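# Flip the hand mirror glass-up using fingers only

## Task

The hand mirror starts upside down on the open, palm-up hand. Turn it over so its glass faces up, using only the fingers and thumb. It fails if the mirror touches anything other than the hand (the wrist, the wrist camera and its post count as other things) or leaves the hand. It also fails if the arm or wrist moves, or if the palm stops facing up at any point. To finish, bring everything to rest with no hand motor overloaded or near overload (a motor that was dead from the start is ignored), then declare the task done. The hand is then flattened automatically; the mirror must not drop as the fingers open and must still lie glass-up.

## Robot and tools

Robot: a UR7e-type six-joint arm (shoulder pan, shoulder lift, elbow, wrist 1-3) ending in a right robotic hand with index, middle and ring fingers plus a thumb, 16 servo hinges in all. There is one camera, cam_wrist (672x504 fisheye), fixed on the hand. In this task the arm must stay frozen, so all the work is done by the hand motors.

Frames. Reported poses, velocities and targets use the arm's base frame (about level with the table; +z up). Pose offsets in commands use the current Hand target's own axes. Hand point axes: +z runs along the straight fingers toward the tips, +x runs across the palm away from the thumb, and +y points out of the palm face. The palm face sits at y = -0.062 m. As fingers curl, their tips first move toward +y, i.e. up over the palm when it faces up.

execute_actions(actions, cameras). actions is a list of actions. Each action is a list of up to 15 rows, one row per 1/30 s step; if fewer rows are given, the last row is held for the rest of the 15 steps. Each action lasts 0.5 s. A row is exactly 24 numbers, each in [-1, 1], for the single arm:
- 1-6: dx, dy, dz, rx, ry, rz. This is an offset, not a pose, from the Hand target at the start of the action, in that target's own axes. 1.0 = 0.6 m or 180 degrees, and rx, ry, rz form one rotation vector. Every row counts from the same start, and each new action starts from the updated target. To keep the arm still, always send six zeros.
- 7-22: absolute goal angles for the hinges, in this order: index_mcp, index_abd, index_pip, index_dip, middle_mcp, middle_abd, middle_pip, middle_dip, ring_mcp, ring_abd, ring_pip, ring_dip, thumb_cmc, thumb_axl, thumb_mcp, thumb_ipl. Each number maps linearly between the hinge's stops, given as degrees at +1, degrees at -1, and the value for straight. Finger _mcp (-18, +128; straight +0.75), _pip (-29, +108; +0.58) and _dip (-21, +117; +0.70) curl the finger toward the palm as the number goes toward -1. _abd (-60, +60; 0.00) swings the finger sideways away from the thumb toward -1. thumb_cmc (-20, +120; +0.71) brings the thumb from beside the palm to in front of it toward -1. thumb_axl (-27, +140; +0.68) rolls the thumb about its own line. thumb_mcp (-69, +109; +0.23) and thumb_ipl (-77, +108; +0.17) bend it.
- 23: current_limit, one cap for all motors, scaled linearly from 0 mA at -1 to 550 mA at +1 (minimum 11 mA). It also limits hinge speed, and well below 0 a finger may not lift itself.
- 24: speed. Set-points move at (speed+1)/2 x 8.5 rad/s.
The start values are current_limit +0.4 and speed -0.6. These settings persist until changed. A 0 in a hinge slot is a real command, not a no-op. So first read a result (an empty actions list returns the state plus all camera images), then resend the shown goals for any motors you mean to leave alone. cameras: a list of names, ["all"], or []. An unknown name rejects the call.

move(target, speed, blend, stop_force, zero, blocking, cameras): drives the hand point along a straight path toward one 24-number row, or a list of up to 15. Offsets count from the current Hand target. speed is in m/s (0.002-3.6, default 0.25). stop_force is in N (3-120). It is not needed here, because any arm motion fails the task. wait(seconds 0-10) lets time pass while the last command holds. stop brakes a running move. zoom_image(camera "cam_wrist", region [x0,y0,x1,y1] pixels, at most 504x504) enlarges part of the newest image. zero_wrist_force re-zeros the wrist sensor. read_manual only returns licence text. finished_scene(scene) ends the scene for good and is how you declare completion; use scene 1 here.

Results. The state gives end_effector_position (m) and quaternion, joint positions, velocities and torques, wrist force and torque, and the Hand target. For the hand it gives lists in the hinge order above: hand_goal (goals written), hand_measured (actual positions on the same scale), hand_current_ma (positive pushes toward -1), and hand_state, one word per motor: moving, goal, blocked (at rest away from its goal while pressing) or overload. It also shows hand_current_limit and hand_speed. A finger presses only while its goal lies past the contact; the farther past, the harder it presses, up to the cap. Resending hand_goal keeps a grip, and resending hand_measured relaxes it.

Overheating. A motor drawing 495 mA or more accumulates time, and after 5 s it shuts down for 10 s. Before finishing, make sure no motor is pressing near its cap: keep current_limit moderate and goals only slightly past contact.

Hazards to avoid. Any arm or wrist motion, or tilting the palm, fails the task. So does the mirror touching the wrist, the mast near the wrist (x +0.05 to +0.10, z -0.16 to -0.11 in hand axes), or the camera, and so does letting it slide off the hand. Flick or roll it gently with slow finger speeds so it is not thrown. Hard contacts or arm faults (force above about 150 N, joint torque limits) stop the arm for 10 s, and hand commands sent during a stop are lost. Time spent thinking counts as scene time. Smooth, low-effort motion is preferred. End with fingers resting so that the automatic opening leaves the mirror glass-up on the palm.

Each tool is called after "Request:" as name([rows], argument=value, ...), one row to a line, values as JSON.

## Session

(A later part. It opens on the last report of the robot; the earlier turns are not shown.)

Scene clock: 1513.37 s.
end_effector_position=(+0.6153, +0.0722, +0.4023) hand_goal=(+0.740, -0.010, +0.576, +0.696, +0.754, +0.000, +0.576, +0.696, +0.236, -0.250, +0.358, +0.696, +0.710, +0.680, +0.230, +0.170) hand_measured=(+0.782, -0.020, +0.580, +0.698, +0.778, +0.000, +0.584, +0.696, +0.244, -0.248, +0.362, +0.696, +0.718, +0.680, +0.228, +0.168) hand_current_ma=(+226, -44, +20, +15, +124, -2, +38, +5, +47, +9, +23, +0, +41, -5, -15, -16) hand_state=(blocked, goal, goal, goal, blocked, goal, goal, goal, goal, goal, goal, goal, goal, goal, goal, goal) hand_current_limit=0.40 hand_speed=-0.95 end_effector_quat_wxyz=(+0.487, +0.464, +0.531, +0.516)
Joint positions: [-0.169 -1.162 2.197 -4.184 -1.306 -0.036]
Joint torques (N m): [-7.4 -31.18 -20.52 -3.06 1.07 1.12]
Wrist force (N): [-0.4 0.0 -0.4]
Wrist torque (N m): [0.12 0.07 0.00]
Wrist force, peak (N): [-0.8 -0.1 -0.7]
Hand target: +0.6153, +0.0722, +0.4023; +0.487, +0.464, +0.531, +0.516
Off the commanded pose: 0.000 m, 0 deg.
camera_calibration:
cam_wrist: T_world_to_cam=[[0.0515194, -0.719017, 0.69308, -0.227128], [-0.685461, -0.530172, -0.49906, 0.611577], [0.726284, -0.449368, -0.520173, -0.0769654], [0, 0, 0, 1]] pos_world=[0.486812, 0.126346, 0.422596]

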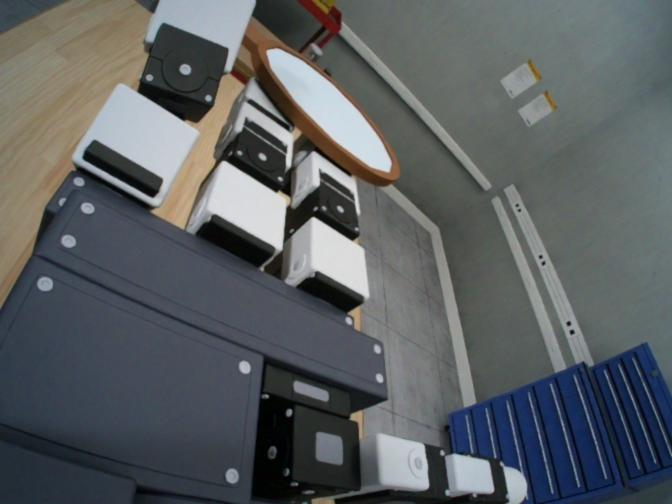

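Request:
zoom_image(camera="cam_wrist", region=[200, 10, 440, 210])

Scaled by 2.100 from the camera's 672x504 image, which has a finer 960x720 frame.

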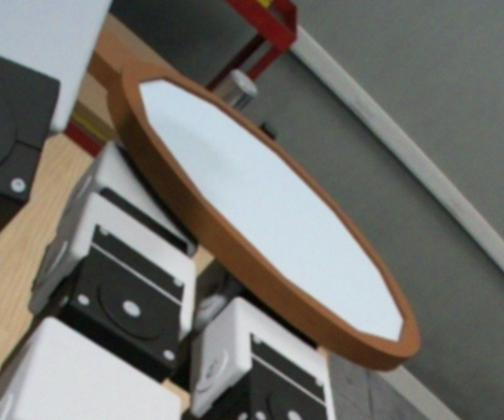

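Request:
zoom_image(camera="cam_wrist", region=[200, 0, 330, 100])

Scaled by 3.877 from the camera's 672x504 image, which has a finer 960x720 frame.

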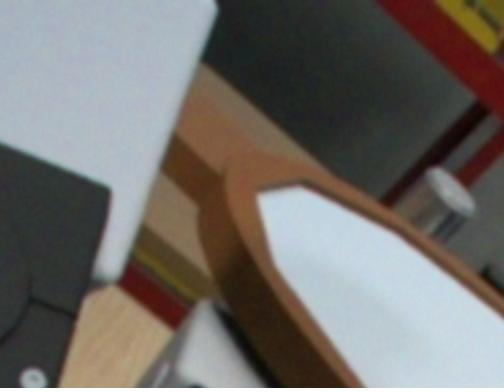

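Request:
execute_actions([
  [[0,0,0,0,0,0,0.74,-0.01,0.576,0.696,0.754,0,0.576,0.696,0.235,-0.48,0.358,0.696,0.71,0.68,0.23,0.17,0.4,-0.9]],
  [[0,0,0,0,0,0,0.74,-0.01,0.576,0.696,0.754,0,0.576,0.696,0.235,-0.70,0.358,0.696,0.71,0.68,0.23,0.17,0.4,-0.9]],
  [[0,0,0,0,0,0,0.74,-0.01,0.576,0.696,0.754,0,0.576,0.696,0.40,-0.70,0.358,0.696,0.71,0.68,0.23,0.17,0.4,-0.9]],
  [[0,0,0,0,0,0,0.74,-0.01,0.576,0.696,0.754,0,0.576,0.696,0.56,-0.70,0.358,0.696,0.71,0.68,0.23,0.17,0.4,-0.9]],
], cameras=["cam_wrist"])

Scene clock: 1580.97 s.
end_effector_position=(+0.6153, +0.0722, +0.4023) hand_goal=(+0.740, -0.010, +0.576, +0.696, +0.754, +0.000, +0.576, +0.696, +0.560, -0.700, +0.358, +0.696, +0.710, +0.680, +0.230, +0.170) hand_measured=(+0.782, -0.020, +0.580, +0.698, +0.778, +0.000, +0.584, +0.696, +0.566, -0.698, +0.362, +0.696, +0.718, +0.680, +0.228, +0.168) hand_current_ma=(+226, -44, +20, +15, +124, -2, +38, +5, +33, +6, +23, +0, +41, -5, -15, -16) hand_state=(blocked, goal, goal, goal, blocked, goal, goal, goal, goal, goal, goal, goal, goal, goal, goal, goal) hand_current_limit=0.40 hand_speed=-0.90 end_effector_quat_wxyz=(+0.487, +0.464, +0.531, +0.516)
Joint positions: [-0.169 -1.162 2.197 -4.184 -1.306 -0.036]
Joint torques (N m): [-6.93 -30.21 -18.16 -3 1.09 0.27]
Wrist force (N): [-0.4 -0.1 -0.4]
Wrist torque (N m): [0.11 0.06 -0.01]
Wrist force, peak (N): [-0.6 -0.2 -0.8]
Hand target: +0.6153, +0.0722, +0.4023; +0.487, +0.464, +0.531, +0.516
Off the commanded pose: 0.000 m, 0 deg.
camera_calibration:
cam_wrist: T_world_to_cam=[[0.0515194, -0.719017, 0.69308, -0.227128], [-0.685461, -0.530172, -0.49906, 0.611577], [0.726284, -0.449368, -0.520173, -0.0769654], [0, 0, 0, 1]] pos_world=[0.486812, 0.126346, 0.422596]

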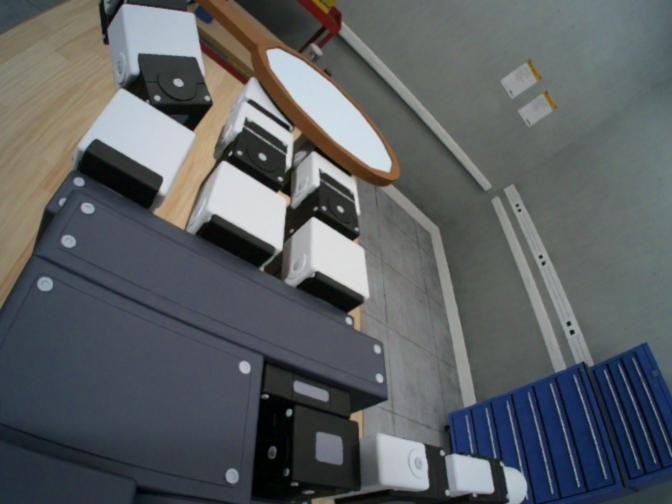

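Request:
execute_actions([
  [[0,0,0,0,0,0,0.74,-0.01,0.576,0.696,0.754,0,0.576,0.696,0.56,-0.92,0.358,0.696,0.71,0.68,0.23,0.17,0.4,-0.9]],
  [[0,0,0,0,0,0,0.74,-0.01,0.576,0.696,0.754,0,0.576,0.696,0.60,-0.92,0.358,0.696,0.71,0.68,0.23,0.17,0.4,-0.9]],
  [[0,0,0,0,0,0,0.74,-0.01,0.576,0.696,0.754,0,0.576,0.696,0.76,-0.92,0.358,0.696,0.71,0.68,0.23,0.17,0.4,-0.9]],
  [[0,0,0,0,0,0,0.74,-0.01,0.576,0.696,0.754,0,0.576,0.696,0.92,-0.92,0.42,0.696,0.71,0.68,0.23,0.17,0.4,-0.9]],
], cameras=["cam_wrist"])

Scene clock: 1610.80 s.
end_effector_position=(+0.6153, +0.0722, +0.4023) hand_goal=(+0.740, -0.010, +0.576, +0.696, +0.754, +0.000, +0.576, +0.696, +0.920, -0.920, +0.420, +0.696, +0.710, +0.680, +0.230, +0.170) hand_measured=(+0.782, -0.020, +0.580, +0.698, +0.778, +0.000, +0.584, +0.696, +0.926, -0.918, +0.420, +0.696, +0.718, +0.680, +0.228, +0.168) hand_current_ma=(+226, -44, +20, +15, +124, -2, +38, +5, +29, +10, -1, +0, +41, -5, -15, -16) hand_state=(blocked, goal, goal, goal, blocked, goal, goal, goal, goal, goal, goal, goal, goal, goal, goal, goal) hand_current_limit=0.40 hand_speed=-0.90 end_effector_quat_wxyz=(+0.487, +0.464, +0.531, +0.516)
Joint positions: [-0.169 -1.162 2.197 -4.184 -1.306 -0.036]
Joint torques (N m): [-7.11 -29.35 -17.98 -2.75 1.28 -0.02]
Wrist force (N): [-0.6 0.0 -0.8]
Wrist torque (N m): [0.15 0.10 -0.03]
Wrist force, peak (N): [-0.6 -0.2 -0.9]
Hand target: +0.6153, +0.0722, +0.4023; +0.487, +0.464, +0.531, +0.516
Off the commanded pose: 0.000 m, 0 deg.
camera_calibration:
cam_wrist: T_world_to_cam=[[0.0515194, -0.719017, 0.69308, -0.227128], [-0.685461, -0.530172, -0.49906, 0.611577], [0.726284, -0.449368, -0.520173, -0.0769654], [0, 0, 0, 1]] pos_world=[0.486812, 0.126346, 0.422596]

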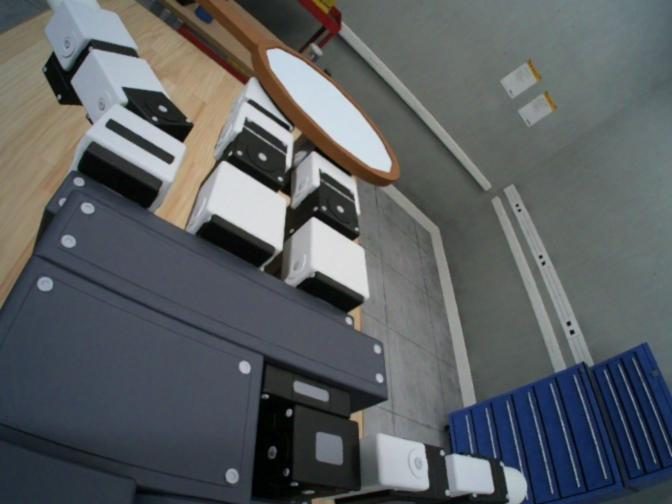

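Request:
execute_actions([
  [[0,0,0,0,0,0,0.74,-0.01,0.576,0.696,0.754,0,0.576,0.696,0.93,-0.75,0.576,0.696,0.71,0.68,0.23,0.17,0.4,-0.9]],
  [[0,0,0,0,0,0,0.74,-0.01,0.576,0.696,0.754,0,0.576,0.696,0.93,-0.55,0.576,0.696,0.71,0.68,0.23,0.17,0.4,-0.9]],
  [[0,0,0,0,0,0,0.74,-0.01,0.576,0.696,0.754,0,0.576,0.696,0.93,-0.35,0.576,0.696,0.71,0.68,0.23,0.17,0.4,-0.9]],
  [[0,0,0,0,0,0,0.74,-0.01,0.576,0.696,0.754,0,0.576,0.696,0.93,-0.15,0.576,0.696,0.71,0.68,0.23,0.17,0.4,-0.9]],
  [[0,0,0,0,0,0,0.74,-0.01,0.576,0.696,0.754,0,0.576,0.696,0.90,0,0.576,0.696,0.71,0.68,0.23,0.17,0.4,-0.9]],
], cameras=["cam_wrist"])

Scene clock: 1621.97 s.
end_effector_position=(+0.6153, +0.0722, +0.4023) hand_goal=(+0.740, -0.010, +0.576, +0.696, +0.754, +0.000, +0.576, +0.696, +0.900, +0.000, +0.576, +0.696, +0.710, +0.680, +0.230, +0.170) hand_measured=(+0.782, -0.020, +0.580, +0.698, +0.778, +0.000, +0.584, +0.696, +0.922, -0.004, +0.576, +0.696, +0.718, +0.680, +0.228, +0.168) hand_current_ma=(+226, -44, +20, +15, +124, -2, +38, +5, +114, -15, -1, +0, +41, -5, -15, -16) hand_state=(blocked, goal, goal, goal, blocked, goal, goal, goal, blocked, goal, goal, goal, goal, goal, goal, goal) hand_current_limit=0.40 hand_speed=-0.90 end_effector_quat_wxyz=(+0.487, +0.464, +0.531, +0.516)
Joint positions: [-0.169 -1.162 2.197 -4.184 -1.306 -0.036]
Joint torques (N m): [-7.73 -28.8 -17.57 -2.8 1.2 -0.24]
Wrist force (N): [-0.3 0.0 -0.5]
Wrist torque (N m): [0.12 0.05 0.02]
Wrist force, peak (N): [-0.6 0.0 -0.7]
Hand target: +0.6153, +0.0722, +0.4023; +0.487, +0.464, +0.531, +0.516
Off the commanded pose: 0.000 m, 0 deg.
camera_calibration:
cam_wrist: T_world_to_cam=[[0.0515194, -0.719017, 0.69308, -0.227128], [-0.685461, -0.530172, -0.49906, 0.611577], [0.726284, -0.449368, -0.520173, -0.0769654], [0, 0, 0, 1]] pos_world=[0.486812, 0.126346, 0.422596]

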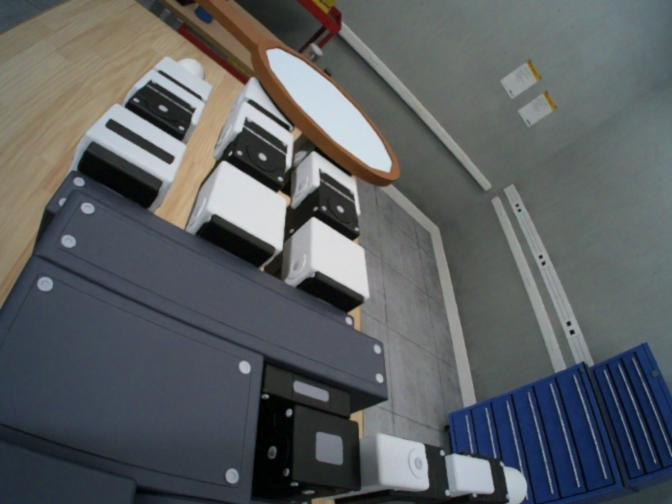

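Request:
execute_actions([
  [[0,0,0,0,0,0,0.74,-0.01,0.576,0.696,0.754,0,0.576,0.696,0.85,0,0.576,0.696,0.71,0.68,0.23,0.17,0.4,-0.93]],
  [[0,0,0,0,0,0,0.74,-0.01,0.576,0.696,0.754,0,0.576,0.696,0.80,0,0.576,0.696,0.71,0.68,0.23,0.17,0.4,-0.95]],
], cameras=["cam_wrist"])

Scene clock: 1630.17 s.
end_effector_position=(+0.6153, +0.0722, +0.4023) hand_goal=(+0.740, -0.010, +0.576, +0.696, +0.754, +0.000, +0.576, +0.696, +0.800, +0.000, +0.576, +0.696, +0.710, +0.680, +0.230, +0.170) hand_measured=(+0.782, -0.020, +0.580, +0.698, +0.778, +0.000, +0.584, +0.696, +0.822, -0.004, +0.576, +0.696, +0.718, +0.680, +0.228, +0.168) hand_current_ma=(+226, -44, +20, +15, +124, -2, +38, +5, +119, -15, -1, +0, +41, -5, -15, -16) hand_state=(blocked, goal, goal, goal, blocked, goal, goal, goal, blocked, goal, goal, goal, goal, goal, goal, goal) hand_current_limit=0.40 hand_speed=-0.95 end_effector_quat_wxyz=(+0.487, +0.464, +0.531, +0.516)
Joint positions: [-0.169 -1.162 2.197 -4.184 -1.306 -0.036]
Joint torques (N m): [-7.51 -28.5 -17.63 -2.93 1.22 -0.37]
Wrist force (N): [-0.5 -0.1 -0.6]
Wrist torque (N m): [0.13 0.08 0.00]
Wrist force, peak (N): [-0.5 -0.1 -0.8]
Hand target: +0.6153, +0.0722, +0.4023; +0.487, +0.464, +0.531, +0.516
Off the commanded pose: 0.000 m, 0 deg.
camera_calibration:
cam_wrist: T_world_to_cam=[[0.0515194, -0.719017, 0.69308, -0.227128], [-0.685461, -0.530172, -0.49906, 0.611577], [0.726284, -0.449368, -0.520173, -0.0769654], [0, 0, 0, 1]] pos_world=[0.486812, 0.126346, 0.422596]

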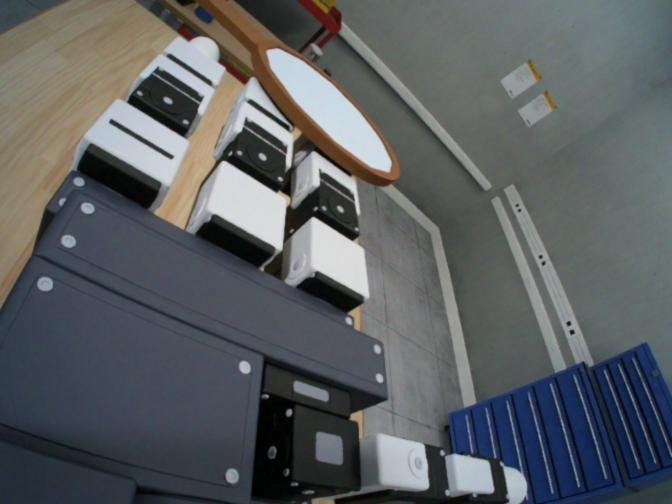

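Request:
execute_actions([
  [[0,0,0,0,0,0,0.74,-0.01,0.576,0.696,0.754,0,0.576,0.696,0.765,0,0.576,0.696,0.71,0.68,0.23,0.17,0.4,-0.95]],
  [[0,0,0,0,0,0,0.74,-0.01,0.576,0.696,0.754,0,0.576,0.696,0.745,0,0.576,0.696,0.71,0.68,0.23,0.17,0.4,-0.96]],
], cameras=["cam_wrist"])

Scene clock: 1636.23 s.
end_effector_position=(+0.6153, +0.0722, +0.4023) hand_goal=(+0.740, -0.010, +0.576, +0.696, +0.754, +0.000, +0.576, +0.696, +0.746, +0.000, +0.576, +0.696, +0.710, +0.680, +0.230, +0.170) hand_measured=(+0.782, -0.020, +0.580, +0.698, +0.778, +0.000, +0.584, +0.696, +0.768, -0.004, +0.576, +0.696, +0.718, +0.680, +0.228, +0.168) hand_current_ma=(+226, -44, +20, +15, +124, -2, +38, +5, +121, -15, -1, +0, +41, -5, -15, -16) hand_state=(blocked, goal, goal, goal, blocked, goal, goal, goal, blocked, goal, goal, goal, goal, goal, goal, goal) hand_current_limit=0.40 hand_speed=-0.96 end_effector_quat_wxyz=(+0.487, +0.464, +0.531, +0.516)
Joint positions: [-0.169 -1.162 2.197 -4.184 -1.306 -0.036]
Joint torques (N m): [-7.31 -28.08 -17.58 -2.87 1.04 -0.38]
Wrist force (N): [-0.2 -0.2 -0.6]
Wrist torque (N m): [0.11 0.05 0.02]
Wrist force, peak (N): [-0.4 -0.1 -0.9]
Hand target: +0.6153, +0.0722, +0.4023; +0.487, +0.464, +0.531, +0.516
Off the commanded pose: 0.000 m, 0 deg.
camera_calibration:
cam_wrist: T_world_to_cam=[[0.0515194, -0.719017, 0.69308, -0.227128], [-0.685461, -0.530172, -0.49906, 0.611577], [0.726284, -0.449368, -0.520173, -0.0769654], [0, 0, 0, 1]] pos_world=[0.486812, 0.126346, 0.422596]

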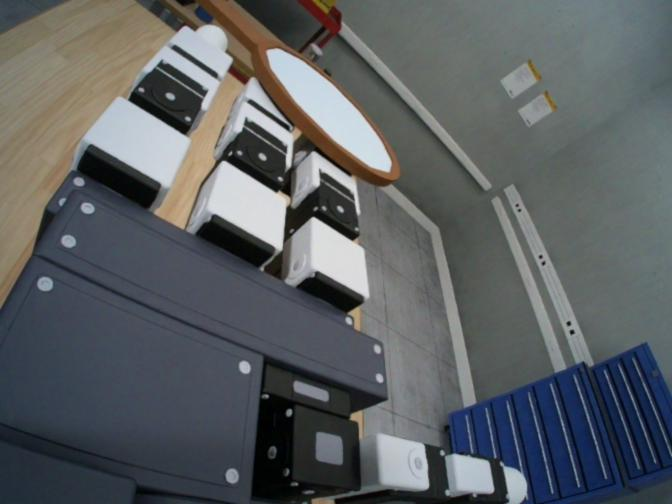

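Request:
zoom_image(camera="cam_wrist", region=[140, 0, 420, 200])

Scaled by 1.800 from the camera's 672x504 image, which has a finer 960x720 frame.

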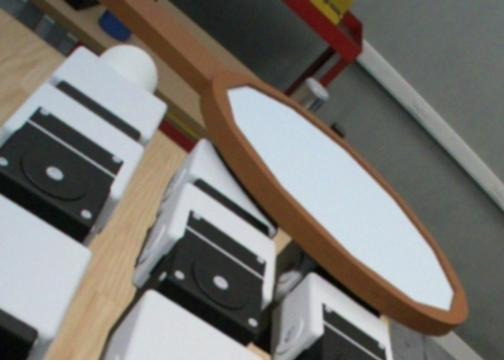

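Request:
execute_actions([
  [[0,0,0,0,0,0,0.69,-0.01,0.576,0.696,0.70,0,0.576,0.696,0.746,-0.15,0.576,0.696,0.71,0.68,0.23,0.17,0.4,-0.96]],
  [[0,0,0,0,0,0,0.635,-0.01,0.576,0.696,0.645,0,0.576,0.696,0.746,-0.30,0.576,0.696,0.71,0.68,0.23,0.17,0.4,-0.96]],
], cameras=["cam_wrist"])

Scene clock: 1847.97 s.
end_effector_position=(+0.6153, +0.0722, +0.4023) hand_goal=(+0.636, -0.010, +0.576, +0.696, +0.646, +0.000, +0.576, +0.696, +0.746, -0.300, +0.576, +0.696, +0.710, +0.680, +0.230, +0.170) hand_measured=(+0.678, -0.020, +0.580, +0.698, +0.680, +0.000, +0.584, +0.696, +0.768, -0.298, +0.576, +0.696, +0.718, +0.680, +0.228, +0.168) hand_current_ma=(+228, -44, +21, +15, +177, -2, +38, +5, +119, +12, -1, +0, +41, -5, -15, -16) hand_state=(blocked, goal, goal, goal, blocked, goal, goal, goal, blocked, goal, goal, goal, goal, goal, goal, goal) hand_current_limit=0.40 hand_speed=-0.96 end_effector_quat_wxyz=(+0.487, +0.464, +0.531, +0.516)
Joint positions: [-0.169 -1.162 2.197 -4.184 -1.306 -0.036]
Joint torques (N m): [-7.18 -23.84 -14.12 -2.32 -1.13 -1.61]
Wrist force (N): [-0.3 -0.1 -0.6]
Wrist torque (N m): [0.13 0.06 0.01]
Wrist force, peak (N): [-0.5 0.0 -1.0]
Hand target: +0.6153, +0.0722, +0.4023; +0.487, +0.464, +0.531, +0.516
Off the commanded pose: 0.000 m, 0 deg.
camera_calibration:
cam_wrist: T_world_to_cam=[[0.0515194, -0.719017, 0.69308, -0.227128], [-0.685461, -0.530172, -0.49906, 0.611577], [0.726284, -0.449368, -0.520173, -0.0769654], [0, 0, 0, 1]] pos_world=[0.486812, 0.126346, 0.422596]

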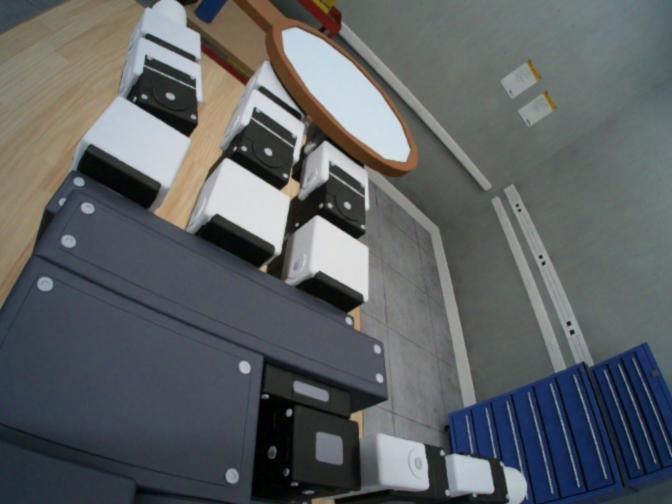

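Request:
execute_actions([
  [[0,0,0,0,0,0,0.585,-0.01,0.576,0.696,0.595,0,0.576,0.696,0.746,-0.30,0.576,0.696,0.71,0.68,0.23,0.17,0.4,-0.96]],
  [[0,0,0,0,0,0,0.585,0.12,0.576,0.696,0.595,-0.12,0.576,0.696,0.746,-0.30,0.576,0.696,0.71,0.68,0.23,0.17,0.4,-0.95]],
], cameras=["cam_wrist"])

Scene clock: 1856.07 s.
end_effector_position=(+0.6153, +0.0722, +0.4023) hand_goal=(+0.586, +0.120, +0.576, +0.696, +0.596, -0.120, +0.576, +0.696, +0.746, -0.300, +0.576, +0.696, +0.710, +0.680, +0.230, +0.170) hand_measured=(+0.628, +0.112, +0.580, +0.698, +0.626, -0.114, +0.584, +0.696, +0.768, -0.298, +0.576, +0.696, +0.718, +0.680, +0.228, +0.168) hand_current_ma=(+226, -34, +23, +15, +160, +23, +38, +5, +119, +12, -1, +0, +41, -5, -15, -15) hand_state=(blocked, goal, goal, goal, blocked, goal, goal, goal, blocked, goal, goal, goal, goal, goal, goal, goal) hand_current_limit=0.40 hand_speed=-0.95 end_effector_quat_wxyz=(+0.487, +0.464, +0.531, +0.516)
Joint positions: [-0.169 -1.162 2.197 -4.184 -1.306 -0.036]
Joint torques (N m): [-7.2 -24.04 -13.67 -2.43 -1.03 -1.54]
Wrist force (N): [-0.6 -0.2 -0.7]
Wrist torque (N m): [0.12 0.10 -0.01]
Wrist force, peak (N): [-0.5 -0.3 -0.8]
Hand target: +0.6153, +0.0722, +0.4023; +0.487, +0.464, +0.531, +0.516
Off the commanded pose: 0.000 m, 0 deg.
camera_calibration:
cam_wrist: T_world_to_cam=[[0.0515194, -0.719017, 0.69308, -0.227128], [-0.685461, -0.530172, -0.49906, 0.611577], [0.726284, -0.449368, -0.520173, -0.0769654], [0, 0, 0, 1]] pos_world=[0.486812, 0.126346, 0.422596]

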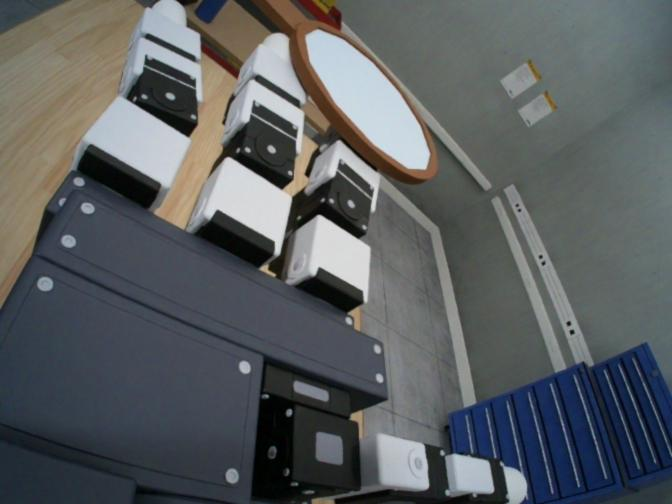

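Request:
execute_actions(actions=[], cameras=["all"])

Scene clock: 1874.67 s.
end_effector_position=(+0.6153, +0.0722, +0.4023) hand_goal=(+0.586, +0.120, +0.576, +0.696, +0.596, -0.120, +0.576, +0.696, +0.746, -0.300, +0.576, +0.696, +0.710, +0.680, +0.230, +0.170) hand_measured=(+0.628, +0.112, +0.580, +0.698, +0.626, -0.114, +0.584, +0.696, +0.768, -0.298, +0.576, +0.696, +0.718, +0.680, +0.228, +0.168) hand_current_ma=(+226, -34, +23, +15, +160, +23, +38, +5, +119, +12, -1, +0, +41, -5, -15, -15) hand_state=(blocked, goal, goal, goal, blocked, goal, goal, goal, blocked, goal, goal, goal, goal, goal, goal, goal) hand_current_limit=0.40 hand_speed=-0.95 end_effector_quat_wxyz=(+0.487, +0.464, +0.531, +0.516)
Joint positions: [-0.169 -1.162 2.197 -4.184 -1.306 -0.036]
Joint velocities: within noise
Joint torques (N m): [-7.26 -24.05 -14.19 -2.27 -1.06 -1.5]
Motor temperatures (°C): [39 39 35 40 41 46]
Wrist force (N): [-0.3 0.0 -0.6]
Wrist torque (N m): [0.13 0.07 0.01]
Wrist force, peak (N): [-0.5 -0.2 -0.9]
Hand target: +0.6153, +0.0722, +0.4023; +0.487, +0.464, +0.531, +0.516
Off the commanded pose: 0.000 m, 0 deg.
camera_calibration:
cam_wrist: T_world_to_cam=[[0.0515194, -0.719017, 0.69308, -0.227128], [-0.685461, -0.530172, -0.49906, 0.611577], [0.726284, -0.449368, -0.520173, -0.0769654], [0, 0, 0, 1]] pos_world=[0.486812, 0.126346, 0.422596]

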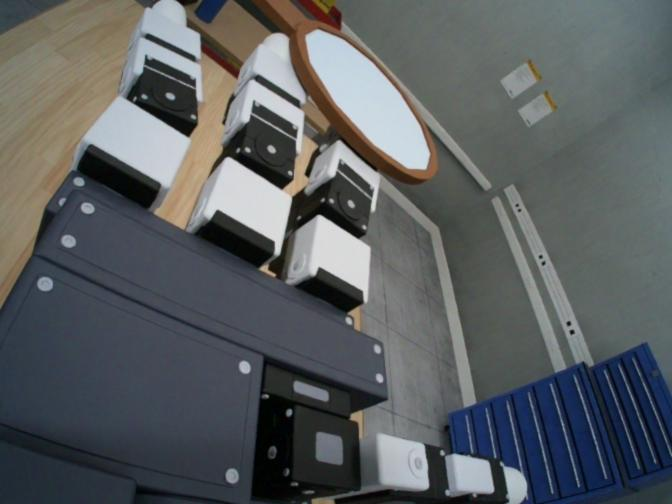

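Request:
zoom_image(camera="cam_wrist", region=[100, 0, 470, 230])

Scaled by 1.362 from the camera's 672x504 image, which has a finer 960x720 frame.

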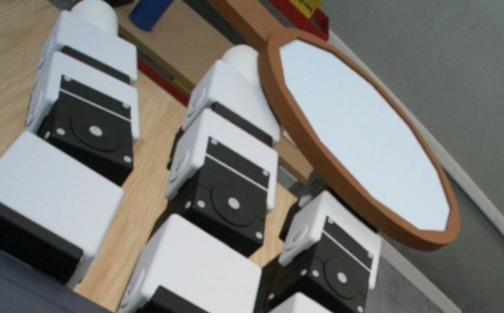

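Request:
execute_actions([
  [[0,0,0,0,0,0,0.50,0.12,0.576,0.696,0.51,-0.12,0.576,0.696,0.745,-0.30,0.576,0.696,0.71,0.68,0.23,0.17,0.4,-0.95]],
  [[0,0,0,0,0,0,0.50,0.12,0.576,0.696,0.51,-0.12,0.576,0.696,0.745,-0.30,0.576,0.696,0.71,0.68,0.23,0.17,0.4,-0.95]],
], cameras=["all"])

Scene clock: 1986.90 s.
end_effector_position=(+0.6153, +0.0722, +0.4023) hand_goal=(+0.500, +0.120, +0.576, +0.696, +0.510, -0.120, +0.576, +0.696, +0.746, -0.300, +0.576, +0.696, +0.710, +0.680, +0.230, +0.170) hand_measured=(+0.544, +0.112, +0.580, +0.698, +0.540, -0.114, +0.584, +0.696, +0.768, -0.298, +0.576, +0.696, +0.718, +0.680, +0.228, +0.168) hand_current_ma=(+236, -33, +23, +15, +158, +23, +38, +5, +119, +12, -1, +0, +41, -5, -15, -16) hand_state=(blocked, goal, goal, goal, blocked, goal, goal, goal, blocked, goal, goal, goal, goal, goal, goal, goal) hand_current_limit=0.40 hand_speed=-0.95 end_effector_quat_wxyz=(+0.487, +0.464, +0.531, +0.516)
Joint positions: [-0.169 -1.162 2.197 -4.184 -1.306 -0.036]
Joint torques (N m): [-6.87 -23.92 -12.56 -2.19 -0.97 -1.64]
Wrist force (N): [-0.4 -0.3 -0.7]
Wrist torque (N m): [0.11 0.08 0.00]
Wrist force, peak (N): [-0.5 -0.3 -0.9]
Hand target: +0.6153, +0.0722, +0.4023; +0.487, +0.464, +0.531, +0.516
Off the commanded pose: 0.000 m, 0 deg.
camera_calibration:
cam_wrist: T_world_to_cam=[[0.0515194, -0.719017, 0.69308, -0.227128], [-0.685461, -0.530172, -0.49906, 0.611577], [0.726284, -0.449368, -0.520173, -0.0769654], [0, 0, 0, 1]] pos_world=[0.486812, 0.126346, 0.422596]

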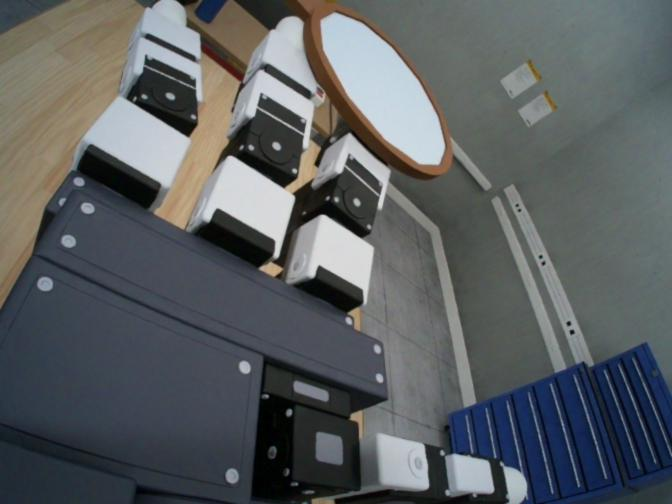

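Request:
execute_actions([
  [[0,0,0,0,0,0,0.50,0.0,0.576,0.696,0.51,0.0,0.576,0.696,0.745,-0.30,0.576,0.696,0.71,0.68,0.23,0.17,0.4,-0.95]],
  [[0,0,0,0,0,0,0.50,0.0,0.576,0.696,0.51,0.0,0.576,0.696,0.745,-0.30,0.576,0.696,0.71,0.68,0.23,0.17,0.4,-0.95]],
], cameras=["all"])

Scene clock: 1993.37 s.
end_effector_position=(+0.6153, +0.0722, +0.4023) hand_goal=(+0.500, +0.000, +0.576, +0.696, +0.510, +0.000, +0.576, +0.696, +0.746, -0.300, +0.576, +0.696, +0.710, +0.680, +0.230, +0.170) hand_measured=(+0.542, +0.008, +0.580, +0.698, +0.540, -0.010, +0.584, +0.696, +0.768, -0.298, +0.576, +0.696, +0.718, +0.680, +0.228, +0.168) hand_current_ma=(+222, +32, +23, +15, +157, -41, +38, +5, +119, +12, -1, +0, +41, -5, -15, -15) hand_state=(blocked, goal, goal, goal, blocked, goal, goal, goal, blocked, goal, goal, goal, goal, goal, goal, goal) hand_current_limit=0.40 hand_speed=-0.95 end_effector_quat_wxyz=(+0.487, +0.464, +0.531, +0.516)
Joint positions: [-0.169 -1.162 2.197 -4.184 -1.306 -0.036]
Joint torques (N m): [-7.38 -23.95 -12.82 -2.12 -1.06 -1.56]
Wrist force (N): [-0.3 -0.2 -0.6]
Wrist torque (N m): [0.11 0.06 0.01]
Wrist force, peak (N): [-0.3 -0.1 -1.0]
Hand target: +0.6153, +0.0722, +0.4023; +0.487, +0.464, +0.531, +0.516
Off the commanded pose: 0.000 m, 0 deg.
camera_calibration:
cam_wrist: T_world_to_cam=[[0.0515194, -0.719017, 0.69308, -0.227128], [-0.685461, -0.530172, -0.49906, 0.611577], [0.726284, -0.449368, -0.520173, -0.0769654], [0, 0, 0, 1]] pos_world=[0.486812, 0.126346, 0.422596]

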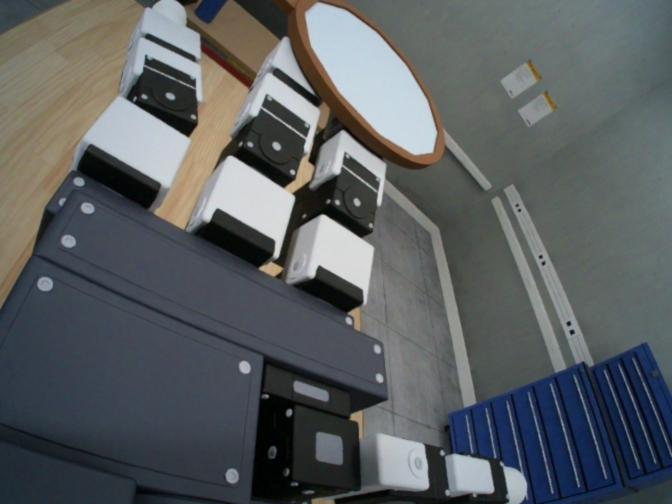

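Request:
execute_actions([
  [[0,0,0,0,0,0,0.50,0.08,0.576,0.696,0.51,-0.08,0.576,0.696,0.745,-0.30,0.576,0.696,0.71,0.68,0.23,0.17,0.4,-0.4],[0,0,0,0,0,0,0.50,0.08,0.576,0.696,0.51,-0.08,0.576,0.696,0.745,-0.30,0.576,0.696,0.71,0.68,0.23,0.17,0.4,-0.4],[0,0,0,0,0,0,0.50,0.08,0.576,0.696,0.51,-0.08,0.576,0.696,0.745,-0.30,0.576,0.696,0.71,0.68,0.23,0.17,0.4,-0.4],[0,0,0,0,0,0,0.50,0.08,0.576,0.696,0.51,-0.08,0.576,0.696,0.745,-0.30,0.576,0.696,0.71,0.68,0.23,0.17,0.4,-0.4],[0,0,0,0,0,0,0.50,0.0,0.576,0.696,0.51,0.0,0.576,0.696,0.745,-0.30,0.576,0.696,0.71,0.68,0.23,0.17,0.4,-0.4],[0,0,0,0,0,0,0.50,0.0,0.576,0.696,0.51,0.0,0.576,0.696,0.745,-0.30,0.576,0.696,0.71,0.68,0.23,0.17,0.4,-0.4],[0,0,0,0,0,0,0.50,0.0,0.576,0.696,0.51,0.0,0.576,0.696,0.745,-0.30,0.576,0.696,0.71,0.68,0.23,0.17,0.4,-0.4],[0,0,0,0,0,0,0.50,0.0,0.576,0.696,0.51,0.0,0.576,0.696,0.745,-0.30,0.576,0.696,0.71,0.68,0.23,0.17,0.4,-0.4]],
], cameras=["all"])

Scene clock: 2038.27 s.
end_effector_position=(+0.6153, +0.0722, +0.4023) hand_goal=(+0.500, +0.000, +0.576, +0.696, +0.510, +0.000, +0.576, +0.696, +0.746, -0.300, +0.576, +0.696, +0.710, +0.680, +0.230, +0.170) hand_measured=(+0.540, +0.006, +0.580, +0.698, +0.540, -0.010, +0.584, +0.696, +0.768, -0.298, +0.576, +0.696, +0.718, +0.680, +0.228, +0.168) hand_current_ma=(+216, +28, +23, +15, +157, -40, +38, +5, +119, +12, -1, +0, +41, -5, -15, -15) hand_state=(blocked, goal, goal, goal, blocked, goal, goal, goal, blocked, goal, goal, goal, goal, goal, goal, goal) hand_current_limit=0.40 hand_speed=-0.40 end_effector_quat_wxyz=(+0.487, +0.464, +0.531, +0.516)
Joint positions: [-0.169 -1.162 2.197 -4.184 -1.306 -0.036]
Joint torques (N m): [-7.08 -25.4 -11.59 -2 -1.01 -1.76]
Wrist force (N): [-0.4 -0.1 -0.5]
Wrist torque (N m): [0.11 0.06 0.00]
Wrist force, peak (N): [-0.8 0.0 -0.7]
Hand target: +0.6153, +0.0722, +0.4023; +0.487, +0.464, +0.531, +0.516
Off the commanded pose: 0.000 m, 0 deg.
camera_calibration:
cam_wrist: T_world_to_cam=[[0.0515194, -0.719017, 0.69308, -0.227128], [-0.685461, -0.530172, -0.49906, 0.611577], [0.726284, -0.449368, -0.520173, -0.0769654], [0, 0, 0, 1]] pos_world=[0.486812, 0.126346, 0.422596]

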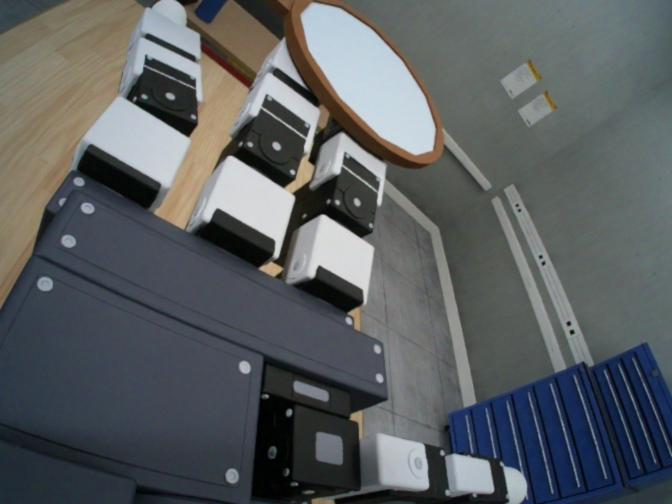

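Request:
execute_actions([
  [[0,0,0,0,0,0,0.50,0.09,0.576,0.696,0.51,-0.09,0.576,0.696,0.745,-0.30,0.576,0.696,0.71,0.68,0.23,0.17,0.4,-0.3],[0,0,0,0,0,0,0.50,0.09,0.576,0.696,0.51,-0.09,0.576,0.696,0.745,-0.30,0.576,0.696,0.71,0.68,0.23,0.17,0.4,-0.3],[0,0,0,0,0,0,0.50,0.09,0.576,0.696,0.51,-0.09,0.576,0.696,0.745,-0.30,0.576,0.696,0.71,0.68,0.23,0.17,0.4,-0.3],[0,0,0,0,0,0,0.50,0.09,0.576,0.696,0.51,-0.09,0.576,0.696,0.745,-0.30,0.576,0.696,0.71,0.68,0.23,0.17,0.4,-0.3],[0,0,0,0,0,0,0.50,0.0,0.576,0.696,0.51,0.0,0.576,0.696,0.745,-0.30,0.576,0.696,0.71,0.68,0.23,0.17,0.4,-0.3],[0,0,0,0,0,0,0.50,0.0,0.576,0.696,0.51,0.0,0.576,0.696,0.745,-0.30,0.576,0.696,0.71,0.68,0.23,0.17,0.4,-0.3],[0,0,0,0,0,0,0.50,0.0,0.576,0.696,0.51,0.0,0.576,0.696,0.745,-0.30,0.576,0.696,0.71,0.68,0.23,0.17,0.4,-0.3],[0,0,0,0,0,0,0.50,0.0,0.576,0.696,0.51,0.0,0.576,0.696,0.745,-0.30,0.576,0.696,0.71,0.68,0.23,0.17,0.4,-0.3],[0,0,0,0,0,0,0.50,0.09,0.576,0.696,0.51,-0.09,0.576,0.696,0.745,-0.30,0.576,0.696,0.71,0.68,0.23,0.17,0.4,-0.3],[0,0,0,0,0,0,0.50,0.09,0.576,0.696,0.51,-0.09,0.576,0.696,0.745,-0.30,0.576,0.696,0.71,0.68,0.23,0.17,0.4,-0.3],[0,0,0,0,0,0,0.50,0.09,0.576,0.696,0.51,-0.09,0.576,0.696,0.745,-0.30,0.576,0.696,0.71,0.68,0.23,0.17,0.4,-0.3],[0,0,0,0,0,0,0.50,0.09,0.576,0.696,0.51,-0.09,0.576,0.696,0.745,-0.30,0.576,0.696,0.71,0.68,0.23,0.17,0.4,-0.3],[0,0,0,0,0,0,0.50,0.0,0.576,0.696,0.51,0.0,0.576,0.696,0.745,-0.30,0.576,0.696,0.71,0.68,0.23,0.17,0.4,-0.3]],
  [[0,0,0,0,0,0,0.50,0.09,0.576,0.696,0.51,-0.09,0.576,0.696,0.745,-0.30,0.576,0.696,0.71,0.68,0.23,0.17,0.4,-0.3],[0,0,0,0,0,0,0.50,0.09,0.576,0.696,0.51,-0.09,0.576,0.696,0.745,-0.30,0.576,0.696,0.71,0.68,0.23,0.17,0.4,-0.3],[0,0,0,0,0,0,0.50,0.09,0.576,0.696,0.51,-0.09,0.576,0.696,0.745,-0.30,0.576,0.696,0.71,0.68,0.23,0.17,0.4,-0.3],[0,0,0,0,0,0,0.50,0.09,0.576,0.696,0.51,-0.09,0.576,0.696,0.745,-0.30,0.576,0.696,0.71,0.68,0.23,0.17,0.4,-0.3],[0,0,0,0,0,0,0.50,0.0,0.576,0.696,0.51,0.0,0.576,0.696,0.745,-0.30,0.576,0.696,0.71,0.68,0.23,0.17,0.4,-0.3],[0,0,0,0,0,0,0.50,0.0,0.576,0.696,0.51,0.0,0.576,0.696,0.745,-0.30,0.576,0.696,0.71,0.68,0.23,0.17,0.4,-0.3],[0,0,0,0,0,0,0.50,0.0,0.576,0.696,0.51,0.0,0.576,0.696,0.745,-0.30,0.576,0.696,0.71,0.68,0.23,0.17,0.4,-0.3],[0,0,0,0,0,0,0.50,0.0,0.576,0.696,0.51,0.0,0.576,0.696,0.745,-0.30,0.576,0.696,0.71,0.68,0.23,0.17,0.4,-0.3],[0,0,0,0,0,0,0.50,0.09,0.576,0.696,0.51,-0.09,0.576,0.696,0.745,-0.30,0.576,0.696,0.71,0.68,0.23,0.17,0.4,-0.3],[0,0,0,0,0,0,0.50,0.09,0.576,0.696,0.51,-0.09,0.576,0.696,0.745,-0.30,0.576,0.696,0.71,0.68,0.23,0.17,0.4,-0.3],[0,0,0,0,0,0,0.50,0.09,0.576,0.696,0.51,-0.09,0.576,0.696,0.745,-0.30,0.576,0.696,0.71,0.68,0.23,0.17,0.4,-0.3],[0,0,0,0,0,0,0.50,0.09,0.576,0.696,0.51,-0.09,0.576,0.696,0.745,-0.30,0.576,0.696,0.71,0.68,0.23,0.17,0.4,-0.3],[0,0,0,0,0,0,0.50,0.0,0.576,0.696,0.51,0.0,0.576,0.696,0.745,-0.30,0.576,0.696,0.71,0.68,0.23,0.17,0.4,-0.3]],
], cameras=["all"])

Scene clock: 2061.17 s.
end_effector_position=(+0.6153, +0.0722, +0.4023) hand_goal=(+0.500, +0.000, +0.576, +0.696, +0.510, +0.000, +0.576, +0.696, +0.746, -0.300, +0.576, +0.696, +0.710, +0.680, +0.230, +0.170) hand_measured=(+0.536, +0.006, +0.580, +0.698, +0.540, -0.008, +0.584, +0.696, +0.768, -0.298, +0.576, +0.696, +0.718, +0.680, +0.228, +0.168) hand_current_ma=(+188, +30, +23, +15, +157, -36, +38, +5, +119, +12, -1, +0, +41, -5, -15, -15) hand_state=(blocked, goal, goal, goal, blocked, goal, goal, goal, blocked, goal, goal, goal, goal, goal, goal, goal) hand_current_limit=0.40 hand_speed=-0.30 end_effector_quat_wxyz=(+0.487, +0.464, +0.531, +0.516)
Joint positions: [-0.169 -1.162 2.197 -4.184 -1.306 -0.036]
Joint torques (N m): [-6.78 -26.37 -11.13 -2.04 -1.03 -1.43]
Wrist force (N): [-0.3 -0.1 -0.5]
Wrist torque (N m): [0.11 0.06 0.01]
Wrist force, peak (N): [-0.6 -0.1 -0.9]
Hand target: +0.6153, +0.0722, +0.4023; +0.487, +0.464, +0.531, +0.516
Off the commanded pose: 0.000 m, 0 deg.
camera_calibration:
cam_wrist: T_world_to_cam=[[0.0515194, -0.719017, 0.69308, -0.227128], [-0.685461, -0.530172, -0.49906, 0.611577], [0.726284, -0.449368, -0.520173, -0.0769654], [0, 0, 0, 1]] pos_world=[0.486812, 0.126346, 0.422596]

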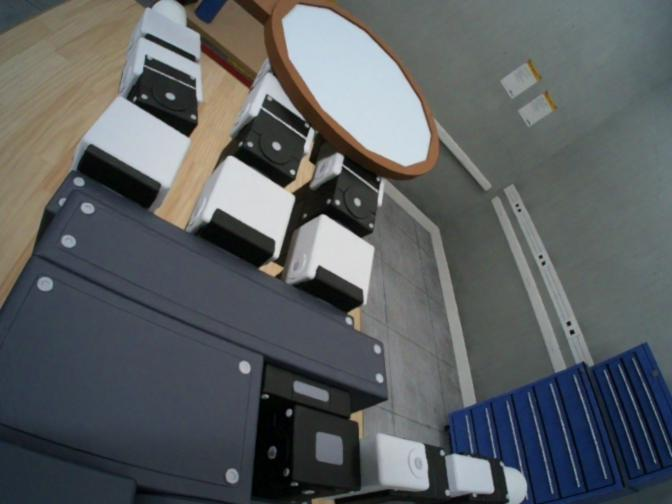

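Request:
execute_actions([
  [[0,0,0,0,0,0,0.50,0.09,0.576,0.696,0.51,-0.09,0.576,0.696,0.745,-0.30,0.576,0.696,0.71,0.68,0.23,0.17,0.4,-0.3],[0,0,0,0,0,0,0.50,0.09,0.576,0.696,0.51,-0.09,0.576,0.696,0.745,-0.30,0.576,0.696,0.71,0.68,0.23,0.17,0.4,-0.3],[0,0,0,0,0,0,0.50,0.09,0.576,0.696,0.51,-0.09,0.576,0.696,0.745,-0.30,0.576,0.696,0.71,0.68,0.23,0.17,0.4,-0.3],[0,0,0,0,0,0,0.50,0.09,0.576,0.696,0.51,-0.09,0.576,0.696,0.745,-0.30,0.576,0.696,0.71,0.68,0.23,0.17,0.4,-0.3],[0,0,0,0,0,0,0.50,0.0,0.576,0.696,0.51,0.0,0.576,0.696,0.745,-0.30,0.576,0.696,0.71,0.68,0.23,0.17,0.4,-0.3],[0,0,0,0,0,0,0.50,0.0,0.576,0.696,0.51,0.0,0.576,0.696,0.745,-0.30,0.576,0.696,0.71,0.68,0.23,0.17,0.4,-0.3],[0,0,0,0,0,0,0.50,0.0,0.576,0.696,0.51,0.0,0.576,0.696,0.745,-0.30,0.576,0.696,0.71,0.68,0.23,0.17,0.4,-0.3],[0,0,0,0,0,0,0.50,0.0,0.576,0.696,0.51,0.0,0.576,0.696,0.745,-0.30,0.576,0.696,0.71,0.68,0.23,0.17,0.4,-0.3],[0,0,0,0,0,0,0.50,0.09,0.576,0.696,0.51,-0.09,0.576,0.696,0.745,-0.30,0.576,0.696,0.71,0.68,0.23,0.17,0.4,-0.3],[0,0,0,0,0,0,0.50,0.09,0.576,0.696,0.51,-0.09,0.576,0.696,0.745,-0.30,0.576,0.696,0.71,0.68,0.23,0.17,0.4,-0.3],[0,0,0,0,0,0,0.50,0.09,0.576,0.696,0.51,-0.09,0.576,0.696,0.745,-0.30,0.576,0.696,0.71,0.68,0.23,0.17,0.4,-0.3],[0,0,0,0,0,0,0.50,0.09,0.576,0.696,0.51,-0.09,0.576,0.696,0.745,-0.30,0.576,0.696,0.71,0.68,0.23,0.17,0.4,-0.3],[0,0,0,0,0,0,0.50,0.0,0.576,0.696,0.51,0.0,0.576,0.696,0.745,-0.30,0.576,0.696,0.71,0.68,0.23,0.17,0.4,-0.3]],
  [[0,0,0,0,0,0,0.50,0.09,0.576,0.696,0.51,-0.09,0.576,0.696,0.745,-0.30,0.576,0.696,0.71,0.68,0.23,0.17,0.4,-0.3],[0,0,0,0,0,0,0.50,0.09,0.576,0.696,0.51,-0.09,0.576,0.696,0.745,-0.30,0.576,0.696,0.71,0.68,0.23,0.17,0.4,-0.3],[0,0,0,0,0,0,0.50,0.09,0.576,0.696,0.51,-0.09,0.576,0.696,0.745,-0.30,0.576,0.696,0.71,0.68,0.23,0.17,0.4,-0.3],[0,0,0,0,0,0,0.50,0.09,0.576,0.696,0.51,-0.09,0.576,0.696,0.745,-0.30,0.576,0.696,0.71,0.68,0.23,0.17,0.4,-0.3],[0,0,0,0,0,0,0.50,0.0,0.576,0.696,0.51,0.0,0.576,0.696,0.745,-0.30,0.576,0.696,0.71,0.68,0.23,0.17,0.4,-0.3],[0,0,0,0,0,0,0.50,0.0,0.576,0.696,0.51,0.0,0.576,0.696,0.745,-0.30,0.576,0.696,0.71,0.68,0.23,0.17,0.4,-0.3],[0,0,0,0,0,0,0.50,0.0,0.576,0.696,0.51,0.0,0.576,0.696,0.745,-0.30,0.576,0.696,0.71,0.68,0.23,0.17,0.4,-0.3],[0,0,0,0,0,0,0.50,0.0,0.576,0.696,0.51,0.0,0.576,0.696,0.745,-0.30,0.576,0.696,0.71,0.68,0.23,0.17,0.4,-0.3],[0,0,0,0,0,0,0.50,0.09,0.576,0.696,0.51,-0.09,0.576,0.696,0.745,-0.30,0.576,0.696,0.71,0.68,0.23,0.17,0.4,-0.3],[0,0,0,0,0,0,0.50,0.09,0.576,0.696,0.51,-0.09,0.576,0.696,0.745,-0.30,0.576,0.696,0.71,0.68,0.23,0.17,0.4,-0.3],[0,0,0,0,0,0,0.50,0.09,0.576,0.696,0.51,-0.09,0.576,0.696,0.745,-0.30,0.576,0.696,0.71,0.68,0.23,0.17,0.4,-0.3],[0,0,0,0,0,0,0.50,0.09,0.576,0.696,0.51,-0.09,0.576,0.696,0.745,-0.30,0.576,0.696,0.71,0.68,0.23,0.17,0.4,-0.3],[0,0,0,0,0,0,0.50,0.0,0.576,0.696,0.51,0.0,0.576,0.696,0.745,-0.30,0.576,0.696,0.71,0.68,0.23,0.17,0.4,-0.3]],
], cameras=["all"])

Scene clock: 2081.73 s.
end_effector_position=(+0.6153, +0.0722, +0.4023) hand_goal=(+0.500, +0.000, +0.576, +0.696, +0.510, +0.000, +0.576, +0.696, +0.746, -0.300, +0.576, +0.696, +0.710, +0.680, +0.230, +0.170) hand_measured=(+0.534, +0.006, +0.580, +0.698, +0.540, -0.008, +0.584, +0.696, +0.768, -0.298, +0.576, +0.696, +0.718, +0.680, +0.228, +0.168) hand_current_ma=(+178, +23, +23, +15, +157, -31, +38, +5, +119, +12, -1, +0, +41, -5, -15, -15) hand_state=(blocked, goal, goal, goal, blocked, goal, goal, goal, blocked, goal, goal, goal, goal, goal, goal, goal) hand_current_limit=0.40 hand_speed=-0.30 end_effector_quat_wxyz=(+0.487, +0.464, +0.531, +0.516)
Joint positions: [-0.169 -1.162 2.197 -4.184 -1.306 -0.036]
Joint torques (N m): [-7.28 -26.29 -10.29 -1.95 -0.85 -1.3]
Wrist force (N): [-0.6 0.0 -0.6]
Wrist torque (N m): [0.12 0.10 -0.02]
Wrist force, peak (N): [-0.5 0.1 -0.9]
Hand target: +0.6153, +0.0722, +0.4023; +0.487, +0.464, +0.531, +0.516
Off the commanded pose: 0.000 m, 0 deg.
camera_calibration:
cam_wrist: T_world_to_cam=[[0.0515194, -0.719017, 0.69308, -0.227128], [-0.685461, -0.530172, -0.49906, 0.611577], [0.726284, -0.449368, -0.520173, -0.0769654], [0, 0, 0, 1]] pos_world=[0.486812, 0.126346, 0.422596]

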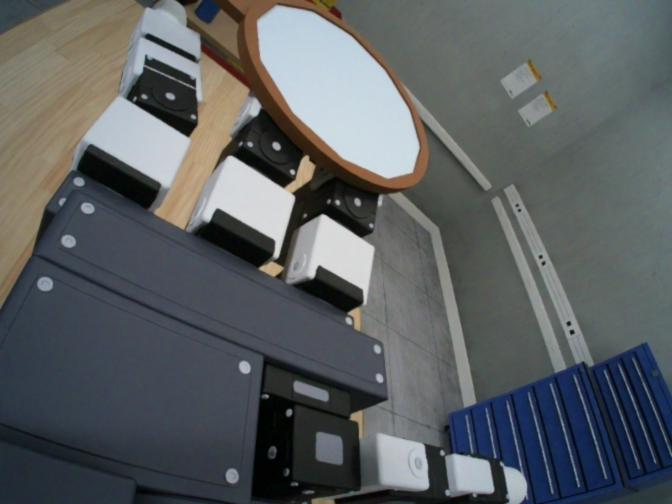

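Request:
execute_actions([
  [[0,0,0,0,0,0,0.50,0.0,0.576,0.696,0.51,0.0,0.576,0.696,0.745,0.0,0.576,0.696,0.71,0.68,0.23,0.17,0.4,-0.8]],
  [[0,0,0,0,0,0,0.745,0.0,0.576,0.696,0.745,0.0,0.576,0.696,0.745,0.0,0.576,0.696,0.71,0.68,0.23,0.17,0.4,-0.95]],
  [[0,0,0,0,0,0,0.745,0.0,0.576,0.696,0.745,0.0,0.576,0.696,0.745,0.0,0.576,0.696,0.71,0.68,0.23,0.17,0.4,-0.95]],
  [[0,0,0,0,0,0,0.745,0.0,0.576,0.696,0.745,0.0,0.576,0.696,0.745,0.0,0.576,0.696,0.71,0.68,0.23,0.17,0.4,-0.95]],
  [[0,0,0,0,0,0,0.745,0.0,0.576,0.696,0.745,0.0,0.576,0.696,0.745,0.0,0.576,0.696,0.71,0.68,0.23,0.17,0.4,-0.95]],
], cameras=["all"])

Scene clock: 2116.40 s.
end_effector_position=(+0.6153, +0.0722, +0.4023) hand_goal=(+0.746, +0.000, +0.576, +0.696, +0.746, +0.000, +0.576, +0.696, +0.746, +0.000, +0.576, +0.696, +0.710, +0.680, +0.230, +0.170) hand_measured=(+0.758, +0.004, +0.580, +0.698, +0.760, -0.006, +0.584, +0.696, +0.768, -0.004, +0.576, +0.696, +0.718, +0.680, +0.228, +0.168) hand_current_ma=(+63, +21, +23, +15, +73, -29, +38, +5, +119, -15, +0, +0, +41, -5, -15, -15) hand_state=(goal, goal, goal, goal, goal, goal, goal, goal, blocked, goal, goal, goal, goal, goal, goal, goal) hand_current_limit=0.40 hand_speed=-0.95 end_effector_quat_wxyz=(+0.487, +0.464, +0.531, +0.516)
Joint positions: [-0.169 -1.162 2.197 -4.184 -1.306 -0.036]
Joint torques (N m): [-7.52 -27.91 -9.58 -1.91 -0.53 -0.84]
Wrist force (N): [-0.6 -0.2 -0.6]
Wrist torque (N m): [0.10 0.09 -0.01]
Wrist force, peak (N): [-0.5 -0.2 -0.9]
Hand target: +0.6153, +0.0722, +0.4023; +0.487, +0.464, +0.531, +0.516
Off the commanded pose: 0.000 m, 0 deg.
camera_calibration:
cam_wrist: T_world_to_cam=[[0.0515194, -0.719017, 0.69308, -0.227128], [-0.685461, -0.530172, -0.49906, 0.611577], [0.726284, -0.449368, -0.520173, -0.0769654], [0, 0, 0, 1]] pos_world=[0.486812, 0.126346, 0.422596]

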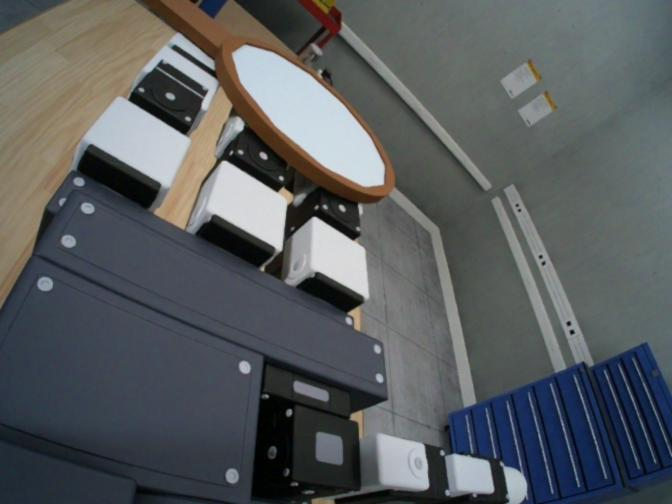

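Request:
finished_scene(scene=2)

The scene is finished: the task was done.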